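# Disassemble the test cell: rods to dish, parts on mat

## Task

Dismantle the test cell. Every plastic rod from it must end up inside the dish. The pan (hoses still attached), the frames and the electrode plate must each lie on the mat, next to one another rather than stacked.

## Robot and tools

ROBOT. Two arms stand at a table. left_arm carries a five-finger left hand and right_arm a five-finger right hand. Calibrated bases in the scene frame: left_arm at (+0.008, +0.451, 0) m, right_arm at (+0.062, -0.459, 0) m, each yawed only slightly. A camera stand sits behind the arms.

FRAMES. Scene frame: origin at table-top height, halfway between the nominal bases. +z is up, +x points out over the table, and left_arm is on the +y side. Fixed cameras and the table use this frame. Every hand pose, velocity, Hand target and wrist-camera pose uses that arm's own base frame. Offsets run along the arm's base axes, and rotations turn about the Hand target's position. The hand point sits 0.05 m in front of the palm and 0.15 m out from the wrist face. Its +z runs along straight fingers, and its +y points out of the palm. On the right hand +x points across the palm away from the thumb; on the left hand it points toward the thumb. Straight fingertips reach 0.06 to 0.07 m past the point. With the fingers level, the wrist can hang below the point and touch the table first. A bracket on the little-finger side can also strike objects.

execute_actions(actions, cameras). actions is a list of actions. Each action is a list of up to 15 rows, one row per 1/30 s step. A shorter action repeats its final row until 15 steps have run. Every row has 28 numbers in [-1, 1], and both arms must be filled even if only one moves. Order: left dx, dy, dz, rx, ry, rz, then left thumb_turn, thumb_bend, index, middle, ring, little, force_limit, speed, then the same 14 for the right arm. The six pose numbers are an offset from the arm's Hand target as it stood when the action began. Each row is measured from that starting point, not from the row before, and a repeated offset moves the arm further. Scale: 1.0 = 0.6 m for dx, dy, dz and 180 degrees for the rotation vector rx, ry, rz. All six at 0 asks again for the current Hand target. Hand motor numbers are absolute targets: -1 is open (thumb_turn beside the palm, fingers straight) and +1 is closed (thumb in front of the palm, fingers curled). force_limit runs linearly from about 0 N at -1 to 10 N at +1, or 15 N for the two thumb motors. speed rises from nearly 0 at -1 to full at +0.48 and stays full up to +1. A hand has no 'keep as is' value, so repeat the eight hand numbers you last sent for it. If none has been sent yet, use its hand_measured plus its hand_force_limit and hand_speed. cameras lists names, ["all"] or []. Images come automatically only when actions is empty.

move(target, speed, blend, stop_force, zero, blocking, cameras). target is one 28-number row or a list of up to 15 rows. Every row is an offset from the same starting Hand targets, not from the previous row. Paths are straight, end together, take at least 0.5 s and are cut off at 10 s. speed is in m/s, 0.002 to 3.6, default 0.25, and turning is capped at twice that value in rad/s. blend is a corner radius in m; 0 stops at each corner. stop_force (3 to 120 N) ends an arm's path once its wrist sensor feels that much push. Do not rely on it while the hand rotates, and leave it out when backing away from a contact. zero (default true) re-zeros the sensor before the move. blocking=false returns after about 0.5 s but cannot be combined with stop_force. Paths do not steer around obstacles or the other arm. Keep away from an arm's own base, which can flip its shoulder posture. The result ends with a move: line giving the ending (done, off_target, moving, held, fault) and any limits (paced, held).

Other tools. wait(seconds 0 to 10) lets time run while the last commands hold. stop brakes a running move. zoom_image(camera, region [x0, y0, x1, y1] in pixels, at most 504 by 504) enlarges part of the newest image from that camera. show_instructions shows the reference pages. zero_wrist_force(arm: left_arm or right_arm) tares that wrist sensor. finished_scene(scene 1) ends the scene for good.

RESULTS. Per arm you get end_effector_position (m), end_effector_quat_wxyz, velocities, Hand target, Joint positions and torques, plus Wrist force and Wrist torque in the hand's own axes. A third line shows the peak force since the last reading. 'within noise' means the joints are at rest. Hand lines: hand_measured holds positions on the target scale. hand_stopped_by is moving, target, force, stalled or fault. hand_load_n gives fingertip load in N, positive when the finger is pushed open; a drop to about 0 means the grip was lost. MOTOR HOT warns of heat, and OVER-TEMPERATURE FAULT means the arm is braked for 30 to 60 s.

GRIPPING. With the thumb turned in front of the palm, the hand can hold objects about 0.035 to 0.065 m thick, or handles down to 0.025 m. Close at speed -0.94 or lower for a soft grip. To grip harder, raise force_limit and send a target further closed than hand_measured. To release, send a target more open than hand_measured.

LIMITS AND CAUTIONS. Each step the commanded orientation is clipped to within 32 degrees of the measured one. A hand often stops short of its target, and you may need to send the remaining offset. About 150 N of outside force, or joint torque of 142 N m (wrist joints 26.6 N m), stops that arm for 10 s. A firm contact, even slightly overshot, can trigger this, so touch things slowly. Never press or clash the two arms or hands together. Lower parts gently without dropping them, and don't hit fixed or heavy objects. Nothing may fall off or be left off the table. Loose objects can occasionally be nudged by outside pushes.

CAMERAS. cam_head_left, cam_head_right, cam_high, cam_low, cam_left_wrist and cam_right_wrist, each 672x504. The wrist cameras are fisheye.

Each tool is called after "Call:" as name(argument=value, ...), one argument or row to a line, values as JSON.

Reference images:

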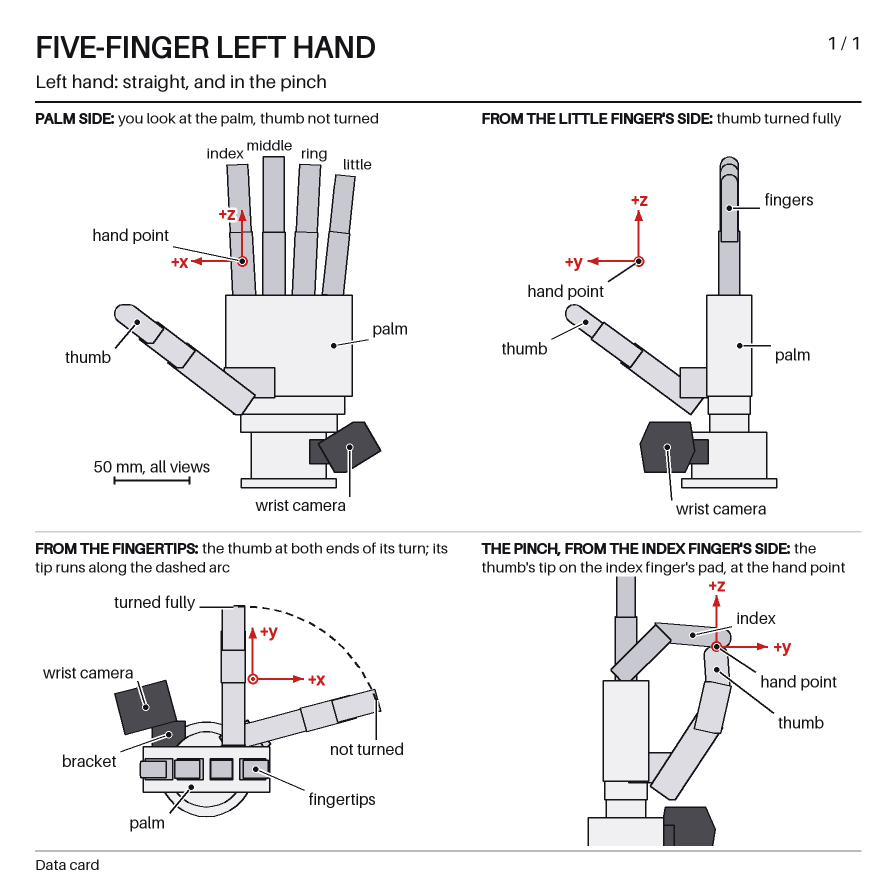

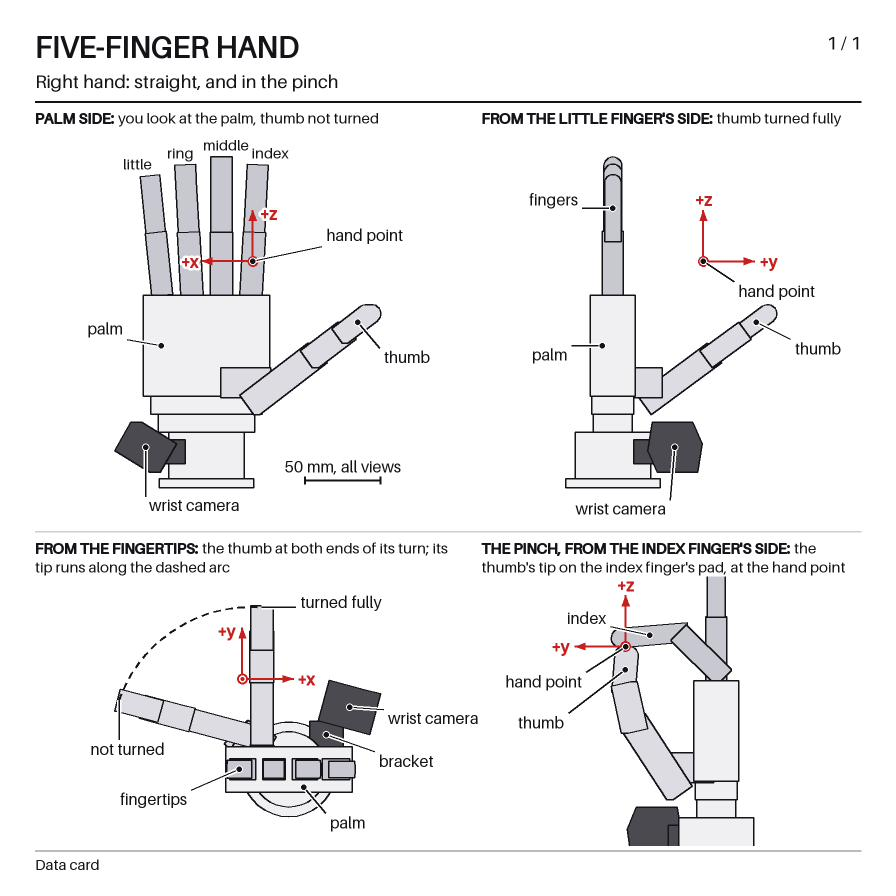

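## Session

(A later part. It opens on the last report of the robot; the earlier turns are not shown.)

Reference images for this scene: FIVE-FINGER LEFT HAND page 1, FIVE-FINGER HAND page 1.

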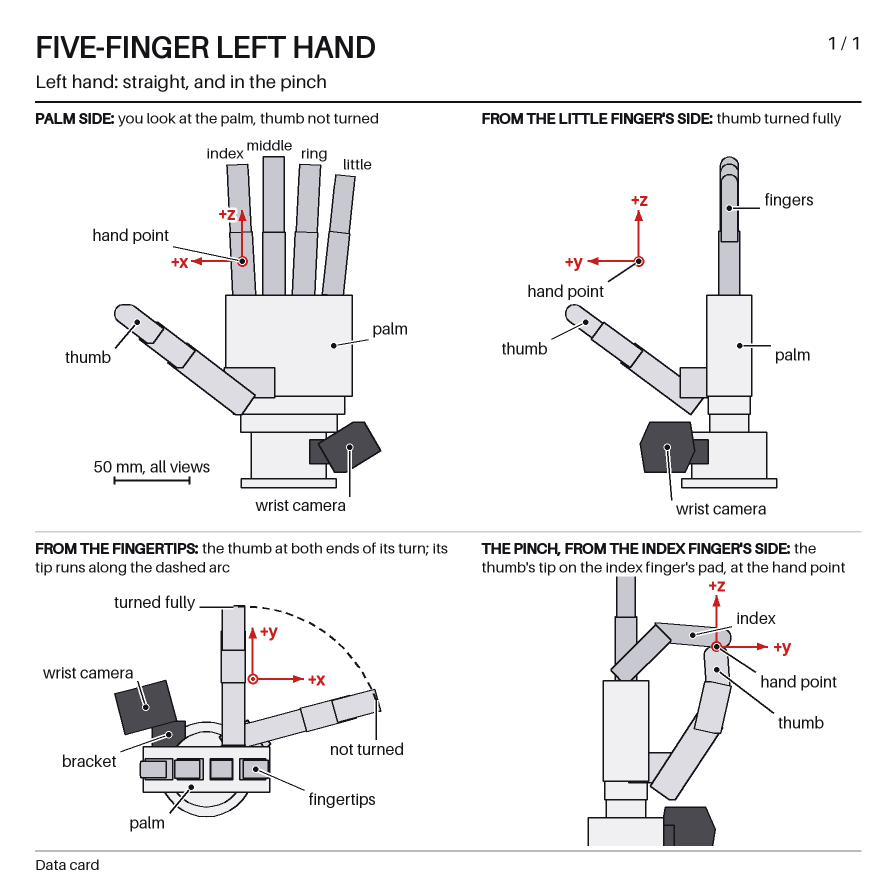

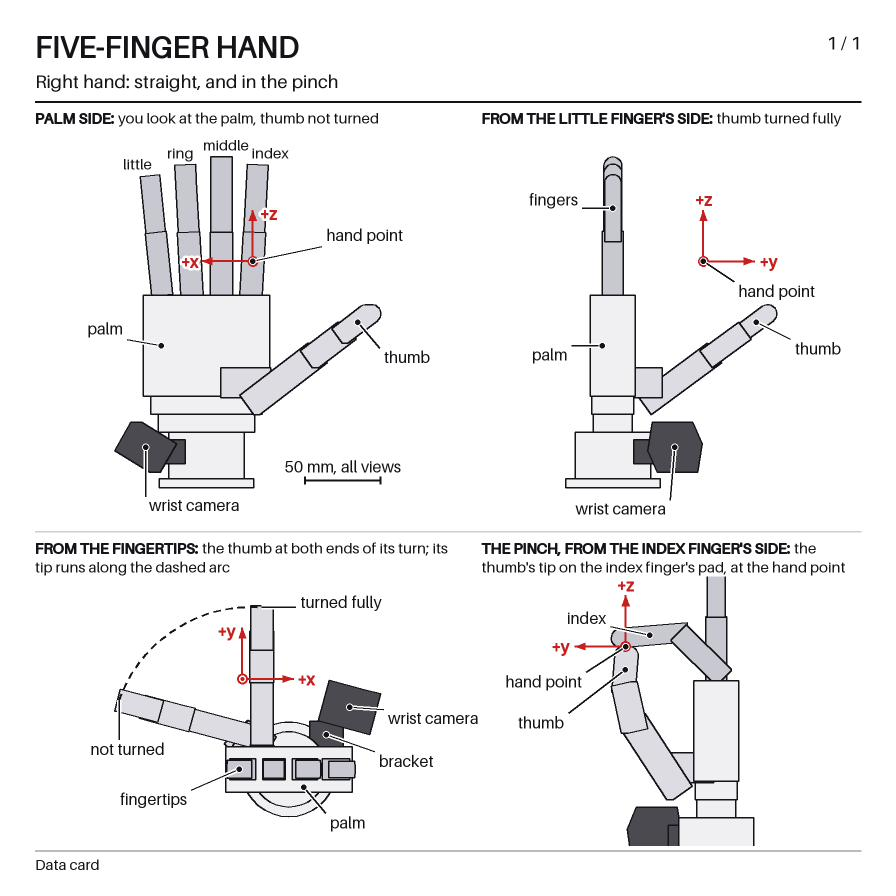

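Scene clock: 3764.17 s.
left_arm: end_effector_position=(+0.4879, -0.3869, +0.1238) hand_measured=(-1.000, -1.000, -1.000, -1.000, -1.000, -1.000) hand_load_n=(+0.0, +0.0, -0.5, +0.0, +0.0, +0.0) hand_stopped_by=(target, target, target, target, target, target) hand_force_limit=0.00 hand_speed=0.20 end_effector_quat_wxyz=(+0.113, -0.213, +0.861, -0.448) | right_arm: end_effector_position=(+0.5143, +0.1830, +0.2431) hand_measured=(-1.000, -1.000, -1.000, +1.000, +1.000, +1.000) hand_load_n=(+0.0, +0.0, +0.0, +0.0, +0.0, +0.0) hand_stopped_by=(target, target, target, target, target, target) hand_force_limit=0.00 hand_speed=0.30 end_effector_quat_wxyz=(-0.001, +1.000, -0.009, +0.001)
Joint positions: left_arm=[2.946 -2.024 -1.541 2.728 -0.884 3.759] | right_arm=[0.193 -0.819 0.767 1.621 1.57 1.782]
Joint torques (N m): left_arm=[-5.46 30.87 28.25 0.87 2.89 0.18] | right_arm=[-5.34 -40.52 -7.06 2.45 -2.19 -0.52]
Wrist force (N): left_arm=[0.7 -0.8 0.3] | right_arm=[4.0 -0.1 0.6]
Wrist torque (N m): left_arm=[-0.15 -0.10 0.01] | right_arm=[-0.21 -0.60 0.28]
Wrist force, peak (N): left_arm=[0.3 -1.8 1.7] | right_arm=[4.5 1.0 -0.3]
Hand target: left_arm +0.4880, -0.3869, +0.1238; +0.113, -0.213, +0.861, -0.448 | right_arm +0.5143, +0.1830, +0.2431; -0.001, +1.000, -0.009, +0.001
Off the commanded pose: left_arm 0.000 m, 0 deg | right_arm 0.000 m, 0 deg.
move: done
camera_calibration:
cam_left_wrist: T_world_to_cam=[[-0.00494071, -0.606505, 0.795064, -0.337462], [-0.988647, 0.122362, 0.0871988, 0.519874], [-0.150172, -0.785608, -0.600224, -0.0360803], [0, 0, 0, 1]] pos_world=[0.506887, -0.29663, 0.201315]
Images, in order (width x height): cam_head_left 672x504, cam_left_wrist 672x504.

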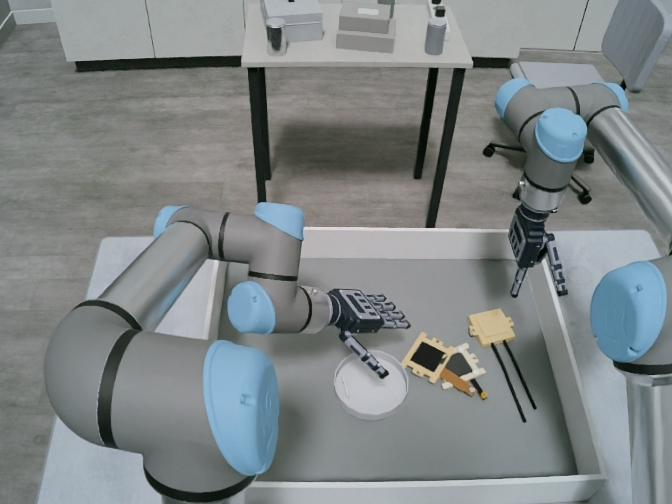

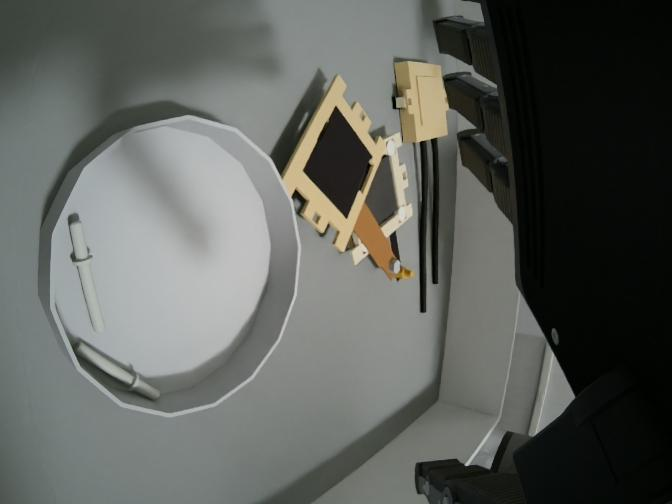

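Call:
move(
  target=[
    [-0.2,0.34,0.05,0,0,0,-1,-1,-1,-1,-1,-1,0,0.2,0.0,0,0.0,0,0,0,-1,-1,-1,1,1,1,0,0.3],
    [-0.2,0.34,0.05,0,0,0,-1,-1,-1,-1,-1,-1,0,0.2,-0.1537,0.2695,-0.05,0,0,0,-1,-1,-1,1,1,1,0,0.3],
    [-0.2,0.34,0.05,0,0,0,-1,-1,-1,-1,-1,-1,0,0.2,-0.1537,0.2695,-0.235,0,0,0,-1,-1,-1,1,1,1,0,0.3],
  ],
  speed=[0.3,0.25,0.1],
  cameras=["cam_low","cam_head_left","cam_head_right","cam_right_wrist"],
)

Call:
zoom_image(
  camera="cam_head_left",
  region=[390, 320, 490, 420],
)

Call:
zoom_image(
  camera="cam_low",
  region=[340, 215, 460, 275],
)

Scene clock: 3812.10 s.
left_arm: end_effector_position=(+0.3680, -0.1829, +0.1538) hand_measured=(-1.000, -1.000, -1.000, -1.000, -1.000, -1.000) hand_load_n=(+0.0, +0.0, +0.0, +0.0, +0.0, +0.0) hand_stopped_by=(target, target, target, target, target, target) hand_force_limit=0.00 hand_speed=0.20 end_effector_quat_wxyz=(+0.113, -0.213, +0.861, -0.448) | right_arm: end_effector_position=(+0.4220, +0.3446, +0.1020) hand_measured=(-1.000, -1.000, -1.000, +1.000, +1.000, +1.000) hand_load_n=(+0.0, +0.0, +0.0, +0.0, +0.0, +0.0) hand_stopped_by=(target, target, target, target, target, target) hand_force_limit=0.00 hand_speed=0.30 end_effector_quat_wxyz=(+0.000, +1.000, -0.009, +0.001)
Joint positions: left_arm=[3.52 -1.713 -2.027 2.326 -0.62 4.526] | right_arm=[0.506 -0.745 0.997 1.317 1.571 2.096]
Joint torques (N m): left_arm=[6.08 28.66 3.4 -2.68 -1.23 0.27] | right_arm=[5.15 -63.84 -28.28 2.05 -1.91 -0.68]
Wrist force (N): left_arm=[0.4 -0.9 0.5] | right_arm=[3.9 0.3 0.4]
Wrist torque (N m): left_arm=[-0.18 -0.04 0.08] | right_arm=[-0.13 -0.57 0.37]
Wrist force, peak (N): left_arm=[0.3 -1.8 2.0] | right_arm=[5.3 1.9 0.3]
Hand target: left_arm +0.3680, -0.1829, +0.1538; +0.113, -0.213, +0.861, -0.448 | right_arm +0.4221, +0.3447, +0.1021; -0.001, +1.000, -0.009, +0.001
Off the commanded pose: left_arm 0.000 m, 0 deg | right_arm 0.000 m, 0 deg.
move: done
camera_calibration:
cam_right_wrist: T_world_to_cam=[[0.244351, -0.96939, 0.0239722, 0.228051], [-0.812956, -0.191318, 0.549999, 0.343846], [-0.528578, -0.153881, -0.834821, 0.476752], [0, 0, 0, 1]] pos_world=[0.475807, 0.360218, 0.203421]
Images, in order (width x height): cam_head_left 672x504, cam_head_right 672x504, cam_low 672x504, cam_right_wrist 672x504.

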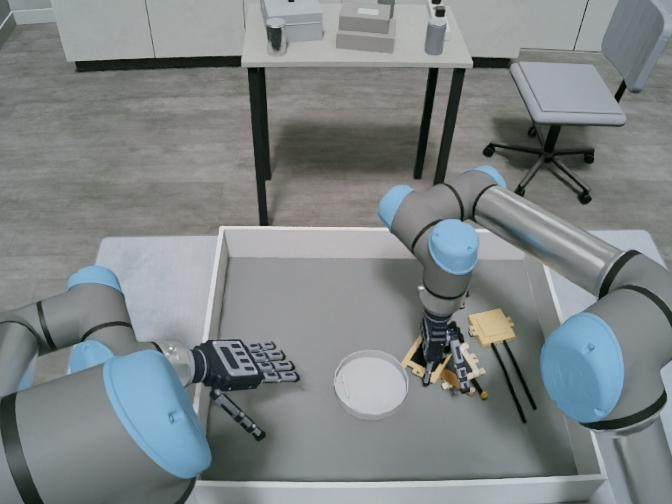

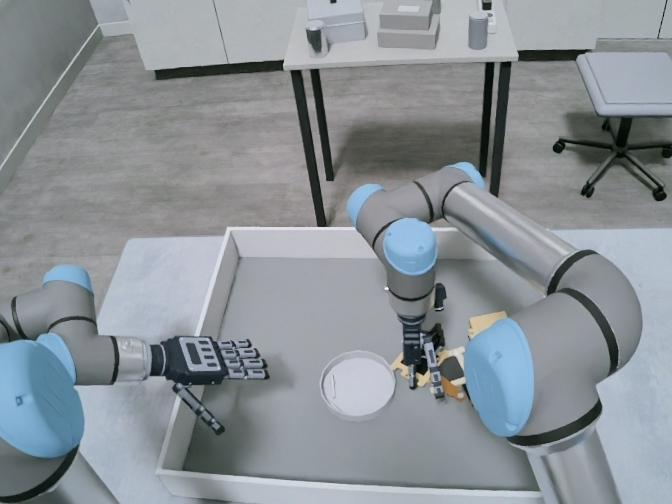

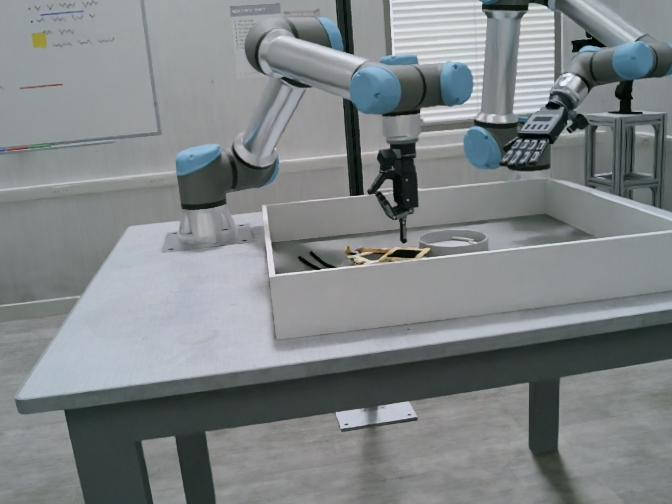

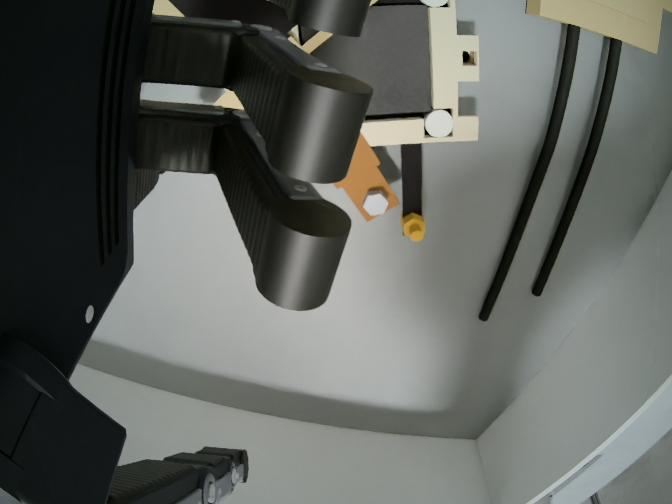

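Scaled by 5.040 from the camera's 672x504 image, which has a finer 960x720 frame.

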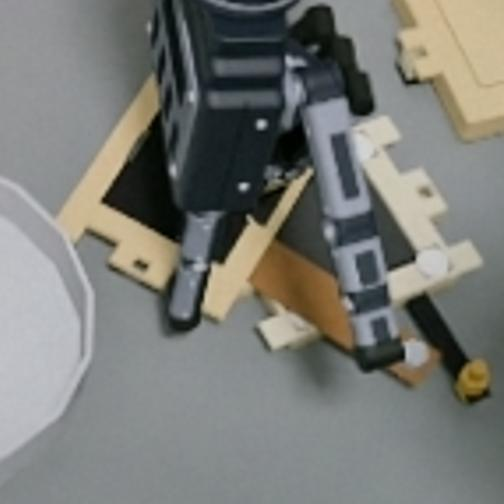

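Scaled by 4.200 from the camera's 672x504 image, which has a finer 960x720 frame.

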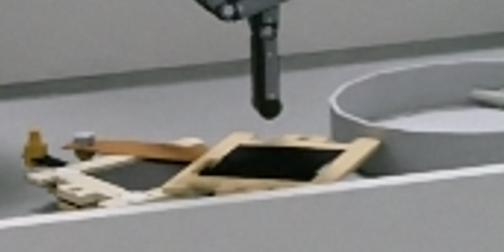

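Call:
move(
  target=[
    [0,0,0,0,0,0,-1,-1,-1,-1,-1,-1,0,0.2,0.0,0,-0.0383,0,0,0,-1,-1,-1,1,1,1,0,0.3],
    [0,0,0,0,0,0,-1,-1,-1,-1,-1,-1,0,0.2,0.07,-0.0014,-0.0383,0,0,0,-1,-1,-1,1,1,1,0,0.3],
  ],
  speed=[0.03,0.025],
  stop_force=6,
  cameras=["cam_low","cam_head_left"],
)

Call:
zoom_image(
  camera="cam_head_left",
  region=[390, 310, 490, 410],
)

Call:
zoom_image(
  camera="cam_low",
  region=[340, 215, 460, 275],
)

Scene clock: 3829.40 s.
left_arm: end_effector_position=(+0.3680, -0.1829, +0.1538) hand_measured=(-1.000, -1.000, -1.000, -1.000, -1.000, -1.000) hand_load_n=(+0.0, +0.0, +0.0, +0.0, +0.0, +0.0) hand_stopped_by=(target, target, target, target, target, target) hand_force_limit=0.00 hand_speed=0.20 end_effector_quat_wxyz=(+0.113, -0.213, +0.861, -0.448) | right_arm: end_effector_position=(+0.4641, +0.3438, +0.0791) hand_measured=(-1.000, -1.000, -1.000, +1.000, +1.000, +1.000) hand_load_n=(+0.0, +0.0, +0.0, +0.0, +0.0, +0.0) hand_stopped_by=(target, target, target, target, target, target) hand_force_limit=0.00 hand_speed=0.30 end_effector_quat_wxyz=(-0.001, +1.000, -0.009, +0.001)
Joint positions: left_arm=[3.52 -1.713 -2.027 2.326 -0.62 4.526] | right_arm=[0.473 -0.637 0.856 1.349 1.571 2.062]
Joint torques (N m): left_arm=[5.76 29.32 2.87 -1.1 -1.3 -1.64] | right_arm=[7.89 -67.39 -6.56 0.98 -1.23 1.53]
Wrist force (N): left_arm=[0.2 -0.9 0.5] | right_arm=[3.8 -0.3 0.5]
Wrist torque (N m): left_arm=[-0.17 -0.02 0.06] | right_arm=[-0.20 -0.57 0.36]
Wrist force, peak (N): left_arm=[0.7 -1.2 0.6] | right_arm=[4.3 0.2 0.7]
Hand target: left_arm +0.3680, -0.1829, +0.1538; +0.113, -0.213, +0.861, -0.448 | right_arm +0.4641, +0.3438, +0.0791; -0.001, +1.000, -0.009, +0.001
Off the commanded pose: left_arm 0.000 m, 0 deg | right_arm 0.000 m, 0 deg.
move: done
Images, in order (width x height): cam_head_left 672x504, cam_low 672x504.

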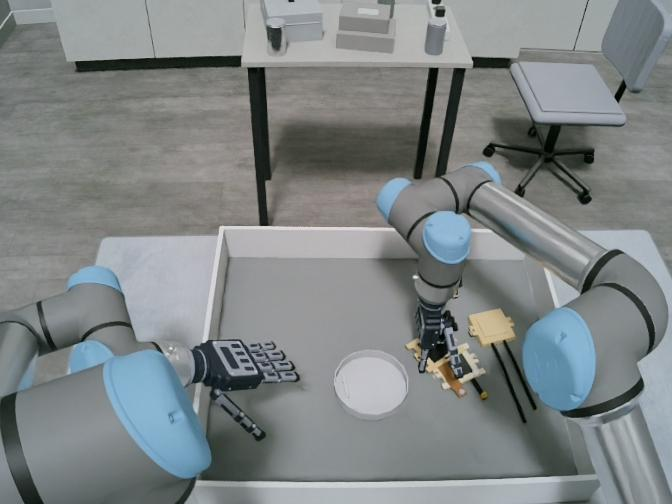

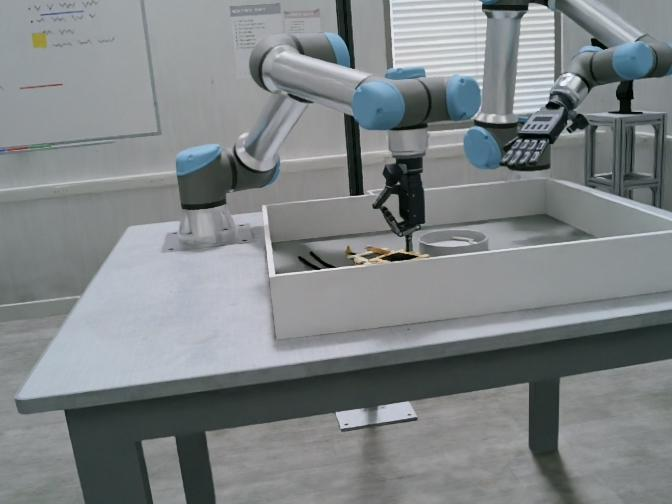

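Scaled by 5.040 from the camera's 672x504 image, which has a finer 960x720 frame.

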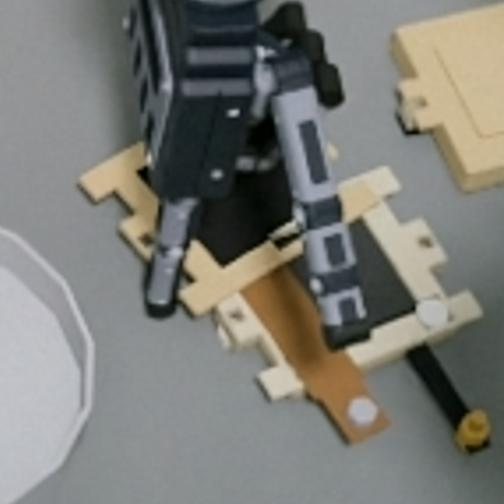

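Scaled by 4.200 from the camera's 672x504 image, which has a finer 960x720 frame.

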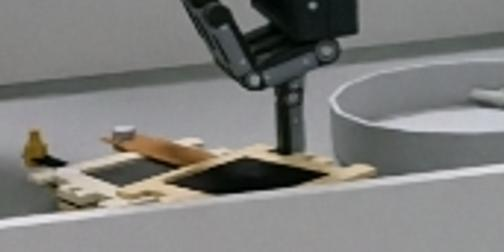

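Call:
move(
  target=[
    [0,0,0,0,0,0,-1,-1,-1,-1,-1,-1,0,0.2,0.045,-0.008,0,0,0,0,-1,-1,-1,1,1,1,0,0.3],
  ],
  speed=[0.025],
  stop_force=6,
  cameras=["cam_low","cam_head_left"],
)

Call:
zoom_image(
  camera="cam_head_left",
  region=[390, 310, 490, 410],
)

Call:
zoom_image(
  camera="cam_low",
  region=[340, 215, 460, 275],
)

Scene clock: 3847.03 s.
left_arm: end_effector_position=(+0.3680, -0.1829, +0.1538) hand_measured=(-1.000, -1.000, -1.000, -1.000, -1.000, -1.000) hand_load_n=(-0.5, +0.0, +0.0, +0.0, +0.0, +0.0) hand_stopped_by=(target, target, target, target, target, target) hand_force_limit=0.00 hand_speed=0.20 end_effector_quat_wxyz=(+0.113, -0.213, +0.861, -0.448) | right_arm: end_effector_position=(+0.4911, +0.3390, +0.0791) hand_measured=(-1.000, -1.000, -1.000, +1.000, +1.000, +1.000) hand_load_n=(+0.0, +0.0, +0.0, +0.0, +0.0, +0.0) hand_stopped_by=(target, target, target, target, target, target) hand_force_limit=0.00 hand_speed=0.30 end_effector_quat_wxyz=(-0.001, +1.000, -0.009, +0.001)
Joint positions: left_arm=[3.52 -1.713 -2.027 2.326 -0.62 4.526] | right_arm=[0.447 -0.577 0.742 1.403 1.571 2.037]
Joint torques (N m): left_arm=[4.8 29.28 3.01 -1.07 -1.2 -1.59] | right_arm=[7.13 -69.68 -7.23 1.07 -2.09 1.54]
Wrist force (N): left_arm=[0.6 -0.6 0.2] | right_arm=[3.7 0.0 0.6]
Wrist torque (N m): left_arm=[-0.12 -0.08 0.08] | right_arm=[-0.17 -0.57 0.37]
Wrist force, peak (N): left_arm=[0.3 -1.0 0.8] | right_arm=[4.0 -0.3 0.5]
Hand target: left_arm +0.3680, -0.1829, +0.1538; +0.113, -0.213, +0.861, -0.448 | right_arm +0.4911, +0.3390, +0.0791; -0.001, +1.000, -0.009, +0.001
Off the commanded pose: left_arm 0.000 m, 0 deg | right_arm 0.000 m, 0 deg.
move: done
Images, in order (width x height): cam_head_left 672x504, cam_low 672x504.

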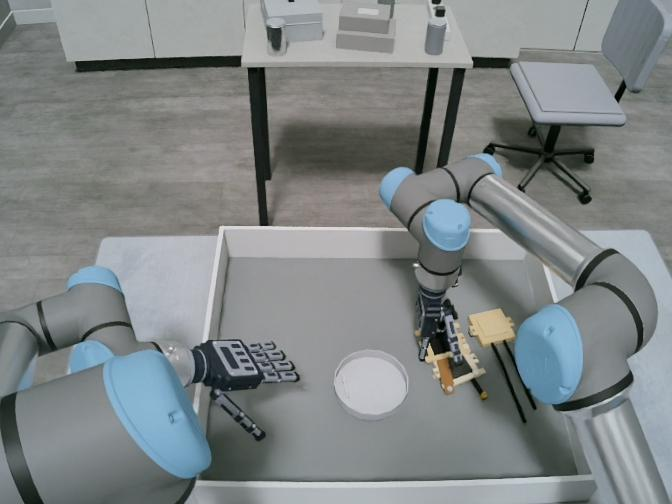

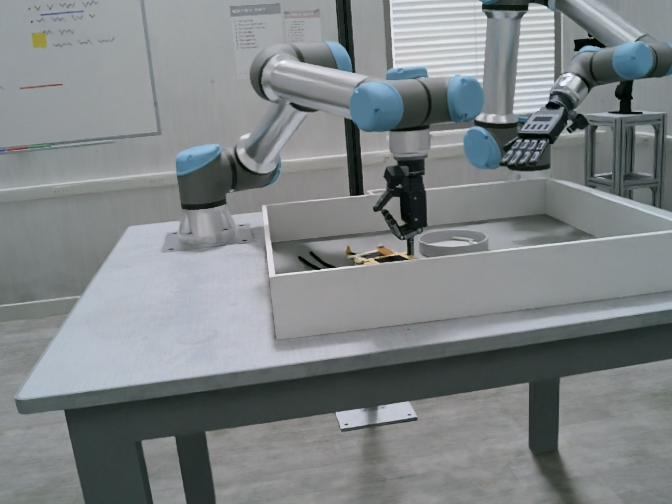

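Scaled by 5.040 from the camera's 672x504 image, which has a finer 960x720 frame.

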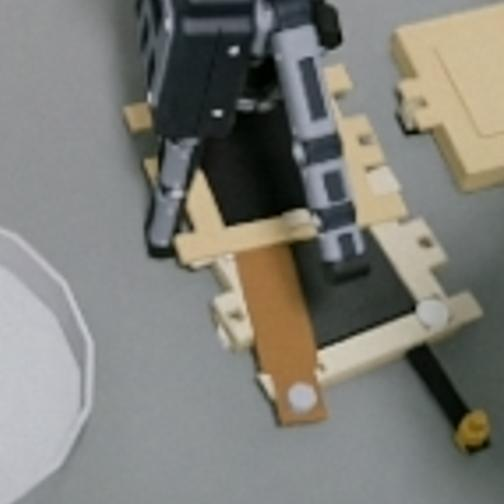

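Scaled by 4.200 from the camera's 672x504 image, which has a finer 960x720 frame.

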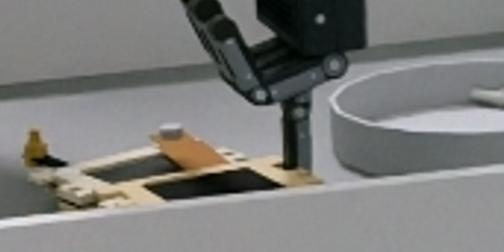

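Call:
move(
  target=[
    [0,0,0,0,0,0,-1,-1,-1,-1,-1,-1,0,0.2,-0.015,0.01,0,0,0,0,-1,-1,-1,1,1,1,0,0.3],
    [0.2,-0.34,-0.05,0,0,0,-1,-1,-1,-1,-1,-1,0,0.2,-0.015,0.01,0.2,0,0,0,-1,-1,-1,1,1,1,0,0.3],
    [0.2,-0.34,-0.05,0,0,0,-1,-1,-1,-1,-1,-1,0,0.2,0.0,-0.3,0.25,0,0,0,-1,-1,-1,1,1,1,0,0.3],
  ],
  speed=[0.03,0.2,0.25],
  cameras=["cam_left_wrist","cam_head_left","cam_head_right"],
)

Call:
zoom_image(
  camera="cam_left_wrist",
  region=[200, 0, 500, 300],
)

Call:
zoom_image(
  camera="cam_head_left",
  region=[390, 310, 490, 410],
)

Call:
zoom_image(
  camera="cam_head_right",
  region=[380, 310, 490, 420],
)

Scene clock: 3898.13 s.
left_arm: end_effector_position=(+0.4880, -0.3869, +0.1238) hand_measured=(-1.000, -1.000, -1.000, -1.000, -1.000, -1.000) hand_load_n=(+0.0, +0.0, +0.0, +0.0, +0.0, +0.0) hand_stopped_by=(target, target, target, target, target, target) hand_force_limit=0.00 hand_speed=0.20 end_effector_quat_wxyz=(+0.113, -0.213, +0.861, -0.448) | right_arm: end_effector_position=(+0.4911, +0.1592, +0.2291) hand_measured=(-1.000, -1.000, -1.000, +1.000, +1.000, +1.000) hand_load_n=(+0.0, +0.0, +0.0, +0.0, +0.0, +0.5) hand_stopped_by=(target, target, target, target, target, target) hand_force_limit=0.00 hand_speed=0.30 end_effector_quat_wxyz=(-0.001, +1.000, -0.009, +0.001)
Joint positions: left_arm=[2.946 -2.024 -1.54 2.729 -0.884 3.758] | right_arm=[0.158 -0.917 0.968 1.517 1.57 1.748]
Joint torques (N m): left_arm=[-5.54 28.97 32.09 0.69 -0.55 -2.45] | right_arm=[-7.62 -46.41 -21.18 3.53 -0.64 -1.21]
Wrist force (N): left_arm=[0.4 -0.6 0.4] | right_arm=[3.6 -0.3 0.8]
Wrist torque (N m): left_arm=[-0.14 -0.06 -0.01] | right_arm=[-0.24 -0.54 0.25]
Wrist force, peak (N): left_arm=[0.4 -1.9 1.8] | right_arm=[3.8 -2.7 0.6]
Hand target: left_arm +0.4880, -0.3869, +0.1238; +0.113, -0.213, +0.861, -0.448 | right_arm +0.4911, +0.1590, +0.2291; -0.001, +1.000, -0.009, +0.001
Off the commanded pose: left_arm 0.000 m, 0 deg | right_arm 0.000 m, 0 deg.
move: done
camera_calibration:
cam_left_wrist: T_world_to_cam=[[-0.00506945, -0.606439, 0.795114, -0.337527], [-0.988649, 0.122437, 0.0870799, 0.519923], [-0.15016, -0.785647, -0.600176, -0.0361262], [0, 0, 0, 1]] pos_world=[0.506886, -0.29673, 0.201415]
Images, in order (width x height): cam_head_left 672x504, cam_head_right 672x504, cam_left_wrist 672x504.

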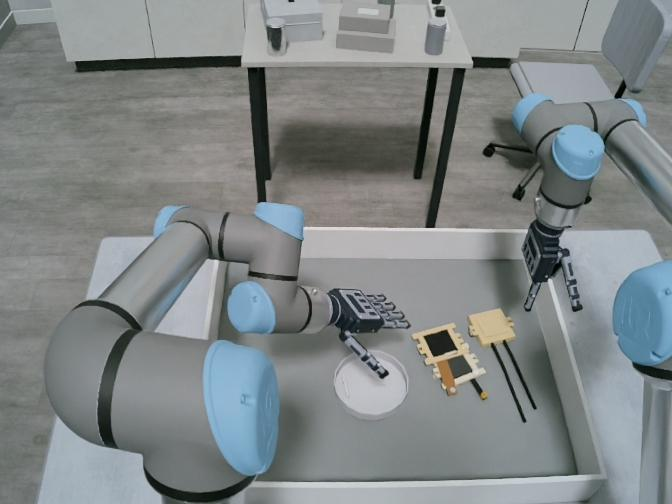

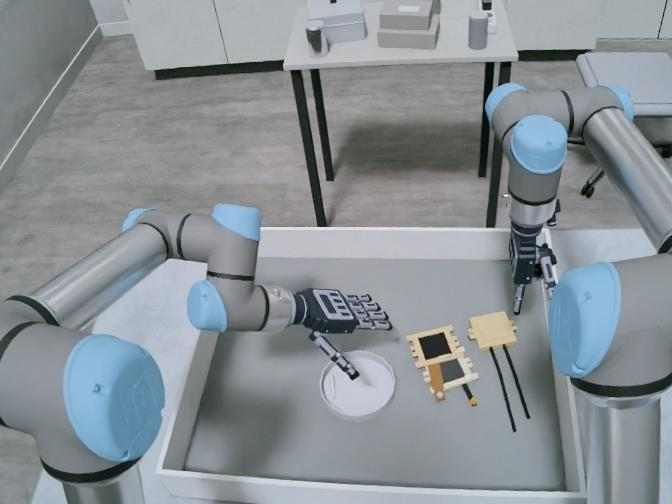

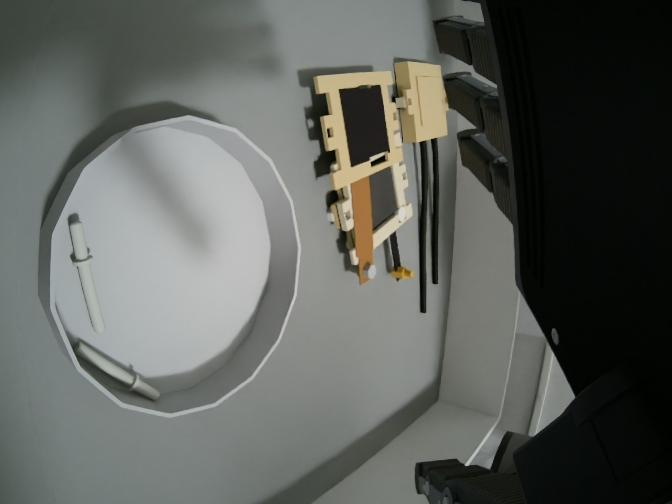

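Scaled by 1.680 from the camera's 672x504 image, which has a finer 960x720 frame.

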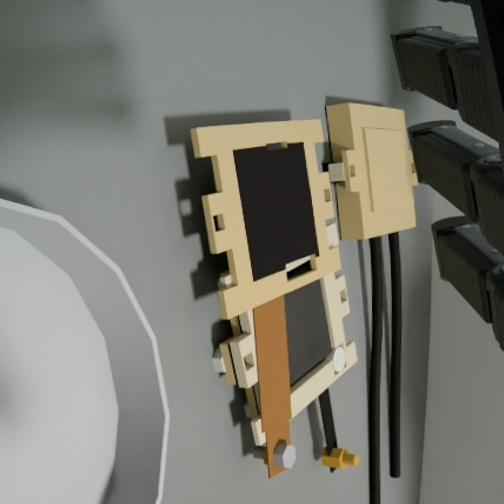

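Scaled by 5.040 from the camera's 672x504 image, which has a finer 960x720 frame.

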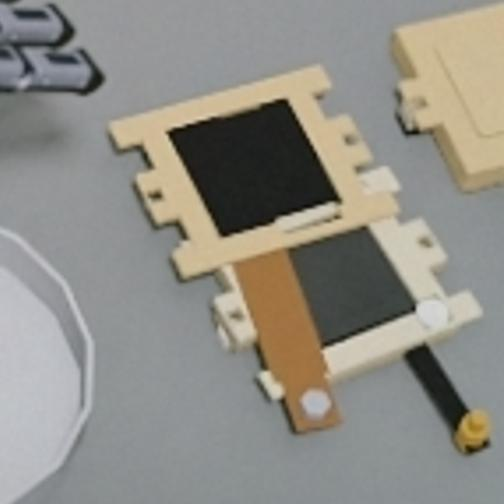

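Scaled by 4.582 from the camera's 672x504 image, which has a finer 960x720 frame.

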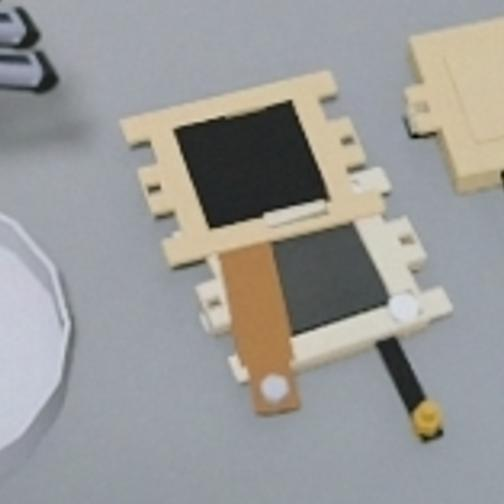

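Call:
move(
  target=[
    [-0.25,0.4,0.1,0,0,0,-1,-1,-1,-1,-1,-1,0,0.2,0.0,0,0.0,0,0,0,-1,-1,-1,1,1,1,0,0.3],
    [-0.25,0.4,0.1,0,0,0,-1,-1,-1,-1,-1,-1,0,0.2,-0.0847,0.3288,-0.05,0,0,0,-1,-1,-1,1,1,1,0,0.3],
    [-0.25,0.4,0.1,0,0,0,-1,-1,-1,-1,-1,-1,0,0.2,-0.0847,0.3288,-0.21,0,0,0,-1,-1,-1,1,1,1,0,0.3],
  ],
  speed=[0.3,0.25,0.1],
  cameras=["cam_low","cam_head_left","cam_right_wrist"],
)

Call:
zoom_image(
  camera="cam_head_left",
  region=[330, 310, 490, 430],
)

Call:
zoom_image(
  camera="cam_low",
  region=[340, 215, 500, 285],
)

Scene clock: 4027.53 s.
left_arm: end_effector_position=(+0.3380, -0.1469, +0.1838) hand_measured=(-1.000, -1.000, -1.000, -1.000, -1.000, -1.000) hand_load_n=(+0.0, +0.0, +0.0, +0.0, +0.0, +0.0) hand_stopped_by=(target, target, target, target, target, target) hand_force_limit=0.00 hand_speed=0.20 end_effector_quat_wxyz=(+0.113, -0.213, +0.861, -0.448) | right_arm: end_effector_position=(+0.4402, +0.3563, +0.1031) hand_measured=(-1.000, -1.000, -1.000, +1.000, +1.000, +1.000) hand_load_n=(+0.0, +0.0, +0.0, +0.0, +0.0, +0.0) hand_stopped_by=(target, target, target, target, target, target) hand_force_limit=0.00 hand_speed=0.30 end_effector_quat_wxyz=(+0.000, +1.000, -0.009, +0.001)
Joint positions: left_arm=[3.69 -1.632 -2.1 2.077 -0.613 4.82] | right_arm=[0.509 -0.683 0.881 1.371 1.571 2.098]
Joint torques (N m): left_arm=[5.06 25.33 28.81 -1.7 -1.25 -1.81] | right_arm=[5.12 -66.14 -27.73 2.02 -2.01 -0.75]
Wrist force (N): left_arm=[0.3 -0.9 0.4] | right_arm=[3.8 -0.3 0.9]
Wrist torque (N m): left_arm=[-0.17 -0.03 0.06] | right_arm=[-0.24 -0.59 0.37]
Wrist force, peak (N): left_arm=[0.4 -1.8 2.4] | right_arm=[4.3 2.1 0.3]
Hand target: left_arm +0.3380, -0.1469, +0.1838; +0.113, -0.213, +0.861, -0.448 | right_arm +0.4403, +0.3563, +0.1031; -0.001, +1.000, -0.009, +0.001
Off the commanded pose: left_arm 0.000 m, 0 deg | right_arm 0.000 m, 0 deg.
move: done
camera_calibration:
cam_right_wrist: T_world_to_cam=[[0.244351, -0.96939, 0.0239722, 0.234825], [-0.812956, -0.191318, 0.549999, 0.360311], [-0.528578, -0.153881, -0.834821, 0.488992], [0, 0, 0, 1]] pos_world=[0.494007, 0.371818, 0.204421]
Images, in order (width x height): cam_head_left 672x504, cam_low 672x504, cam_right_wrist 672x504.

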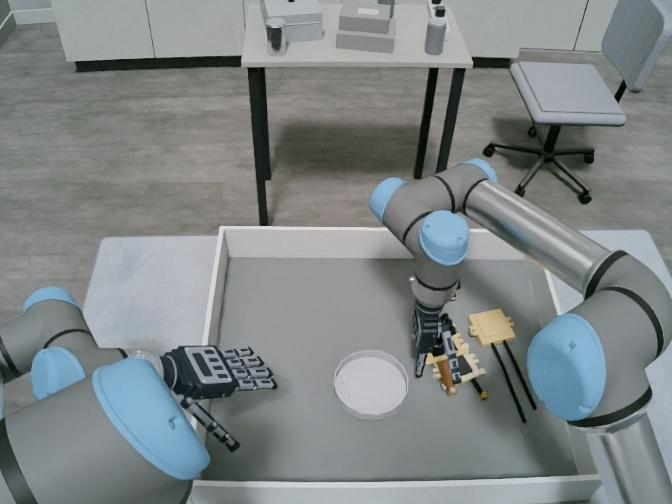

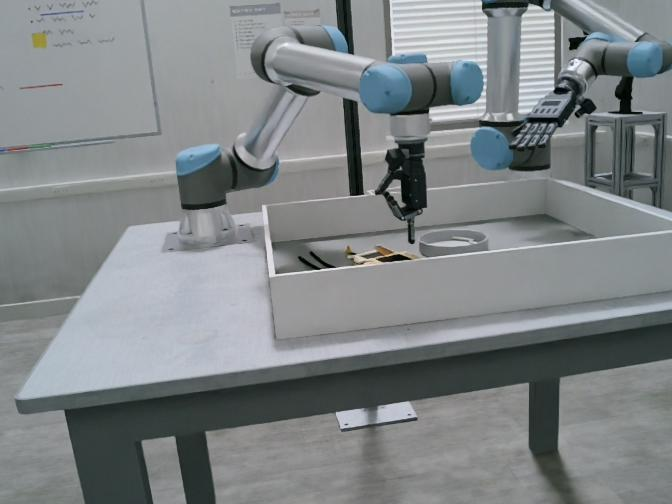

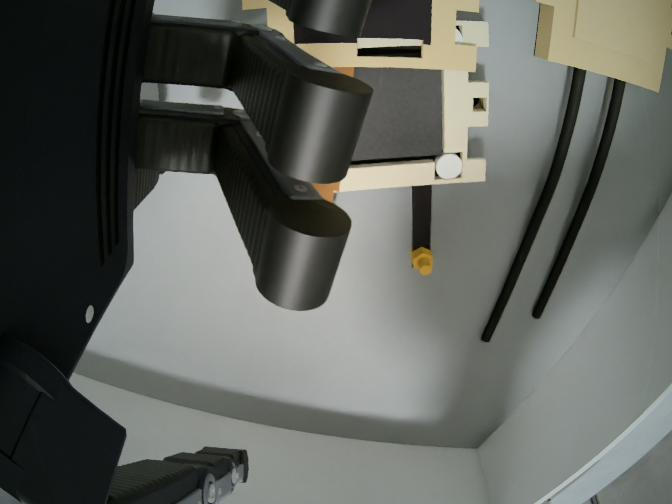

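Scaled by 3.150 from the camera's 672x504 image, which has a finer 960x720 frame.

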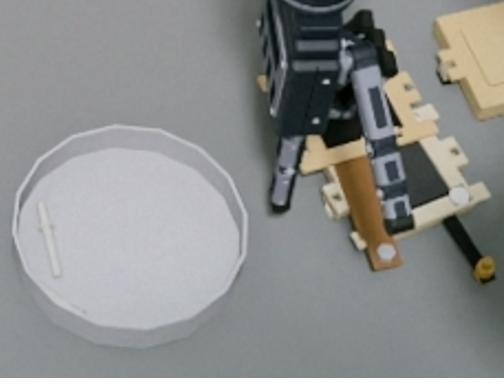

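Scaled by 3.150 from the camera's 672x504 image, which has a finer 960x720 frame.

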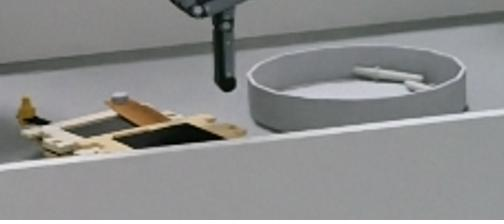

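Call:
move(
  target=[
    [0,0,0,0,0,0,-1,-1,-1,-1,-1,-1,0,0.2,0.0,0,-0.035,0,0,0,-1,-1,-1,1,1,1,0,0.3],
    [0,0,0,0,0,0,-1,-1,-1,-1,-1,-1,0,0.2,0.0025,0.13,-0.035,0,0,0,-1,-1,-1,1,1,1,0,0.3],
  ],
  speed=[0.05,0.04],
  stop_force=8,
  cameras=["cam_low","cam_head_left"],
)

Call:
zoom_image(
  camera="cam_head_left",
  region=[300, 310, 490, 430],
)

Scene clock: 4050.60 s.
left_arm: end_effector_position=(+0.3380, -0.1469, +0.1838) hand_measured=(-1.000, -1.000, -1.000, -1.000, -1.000, -1.000) hand_load_n=(-0.5, +0.0, +0.0, +0.0, +0.0, +0.0) hand_stopped_by=(target, target, target, target, target, target) hand_force_limit=0.00 hand_speed=0.20 end_effector_quat_wxyz=(+0.113, -0.213, +0.861, -0.448) | right_arm: end_effector_position=(+0.4418, +0.4343, +0.0821) hand_measured=(-1.000, -1.000, -1.000, +1.000, +1.000, +1.000) hand_load_n=(+0.0, +0.0, +0.0, +0.0, +0.0, +0.0) hand_stopped_by=(target, target, target, target, target, target) hand_force_limit=0.00 hand_speed=0.30 end_effector_quat_wxyz=(-0.001, +1.000, -0.009, +0.001)
Joint positions: left_arm=[3.69 -1.632 -2.1 2.077 -0.613 4.82] | right_arm=[0.61 -0.47 0.527 1.512 1.571 2.2]
Joint torques (N m): left_arm=[-2.49 24.97 28.55 -1.36 -1.33 -1.78] | right_arm=[-7.58 -72.61 -7.39 2.23 1.71 -1.25]
Wrist force (N): left_arm=[0.5 -0.8 0.3] | right_arm=[3.8 -0.1 0.4]
Wrist torque (N m): left_arm=[-0.15 -0.07 0.06] | right_arm=[-0.18 -0.57 0.31]
Wrist force, peak (N): left_arm=[0.6 -1.1 0.4] | right_arm=[4.2 0.5 0.1]
Hand target: left_arm +0.3380, -0.1469, +0.1838; +0.113, -0.213, +0.861, -0.448 | right_arm +0.4418, +0.4343, +0.0821; -0.001, +1.000, -0.009, +0.001
Off the commanded pose: left_arm 0.000 m, 0 deg | right_arm 0.000 m, 0 deg.
move: done
Images, in order (width x height): cam_head_left 672x504, cam_low 672x504.

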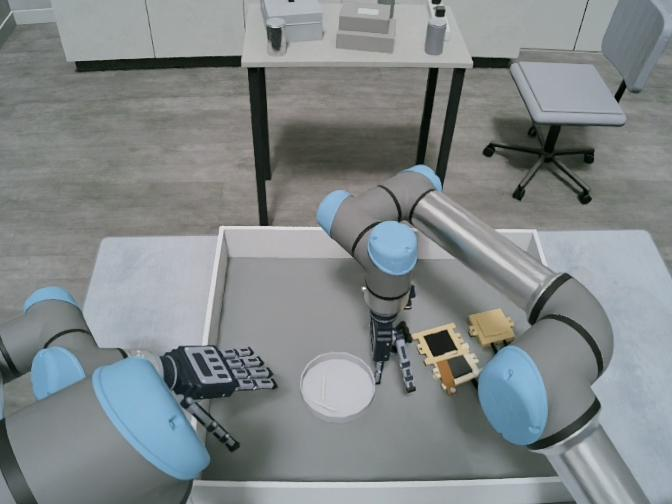

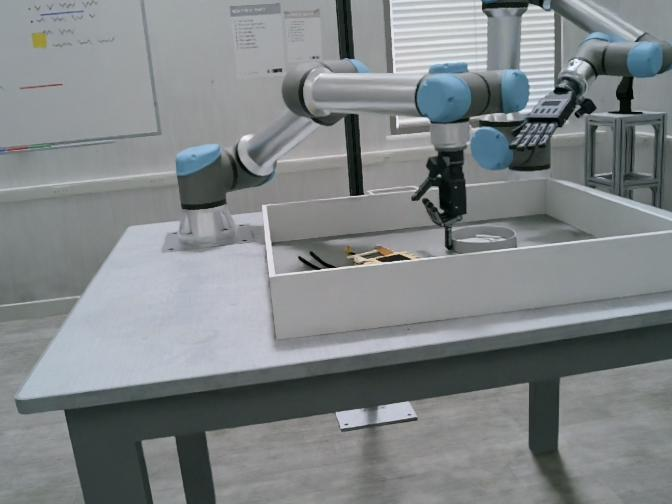

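Scaled by 2.653 from the camera's 672x504 image, which has a finer 960x720 frame.

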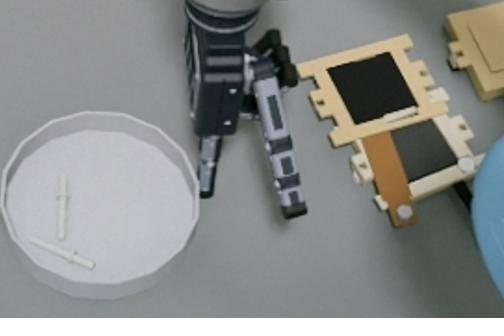

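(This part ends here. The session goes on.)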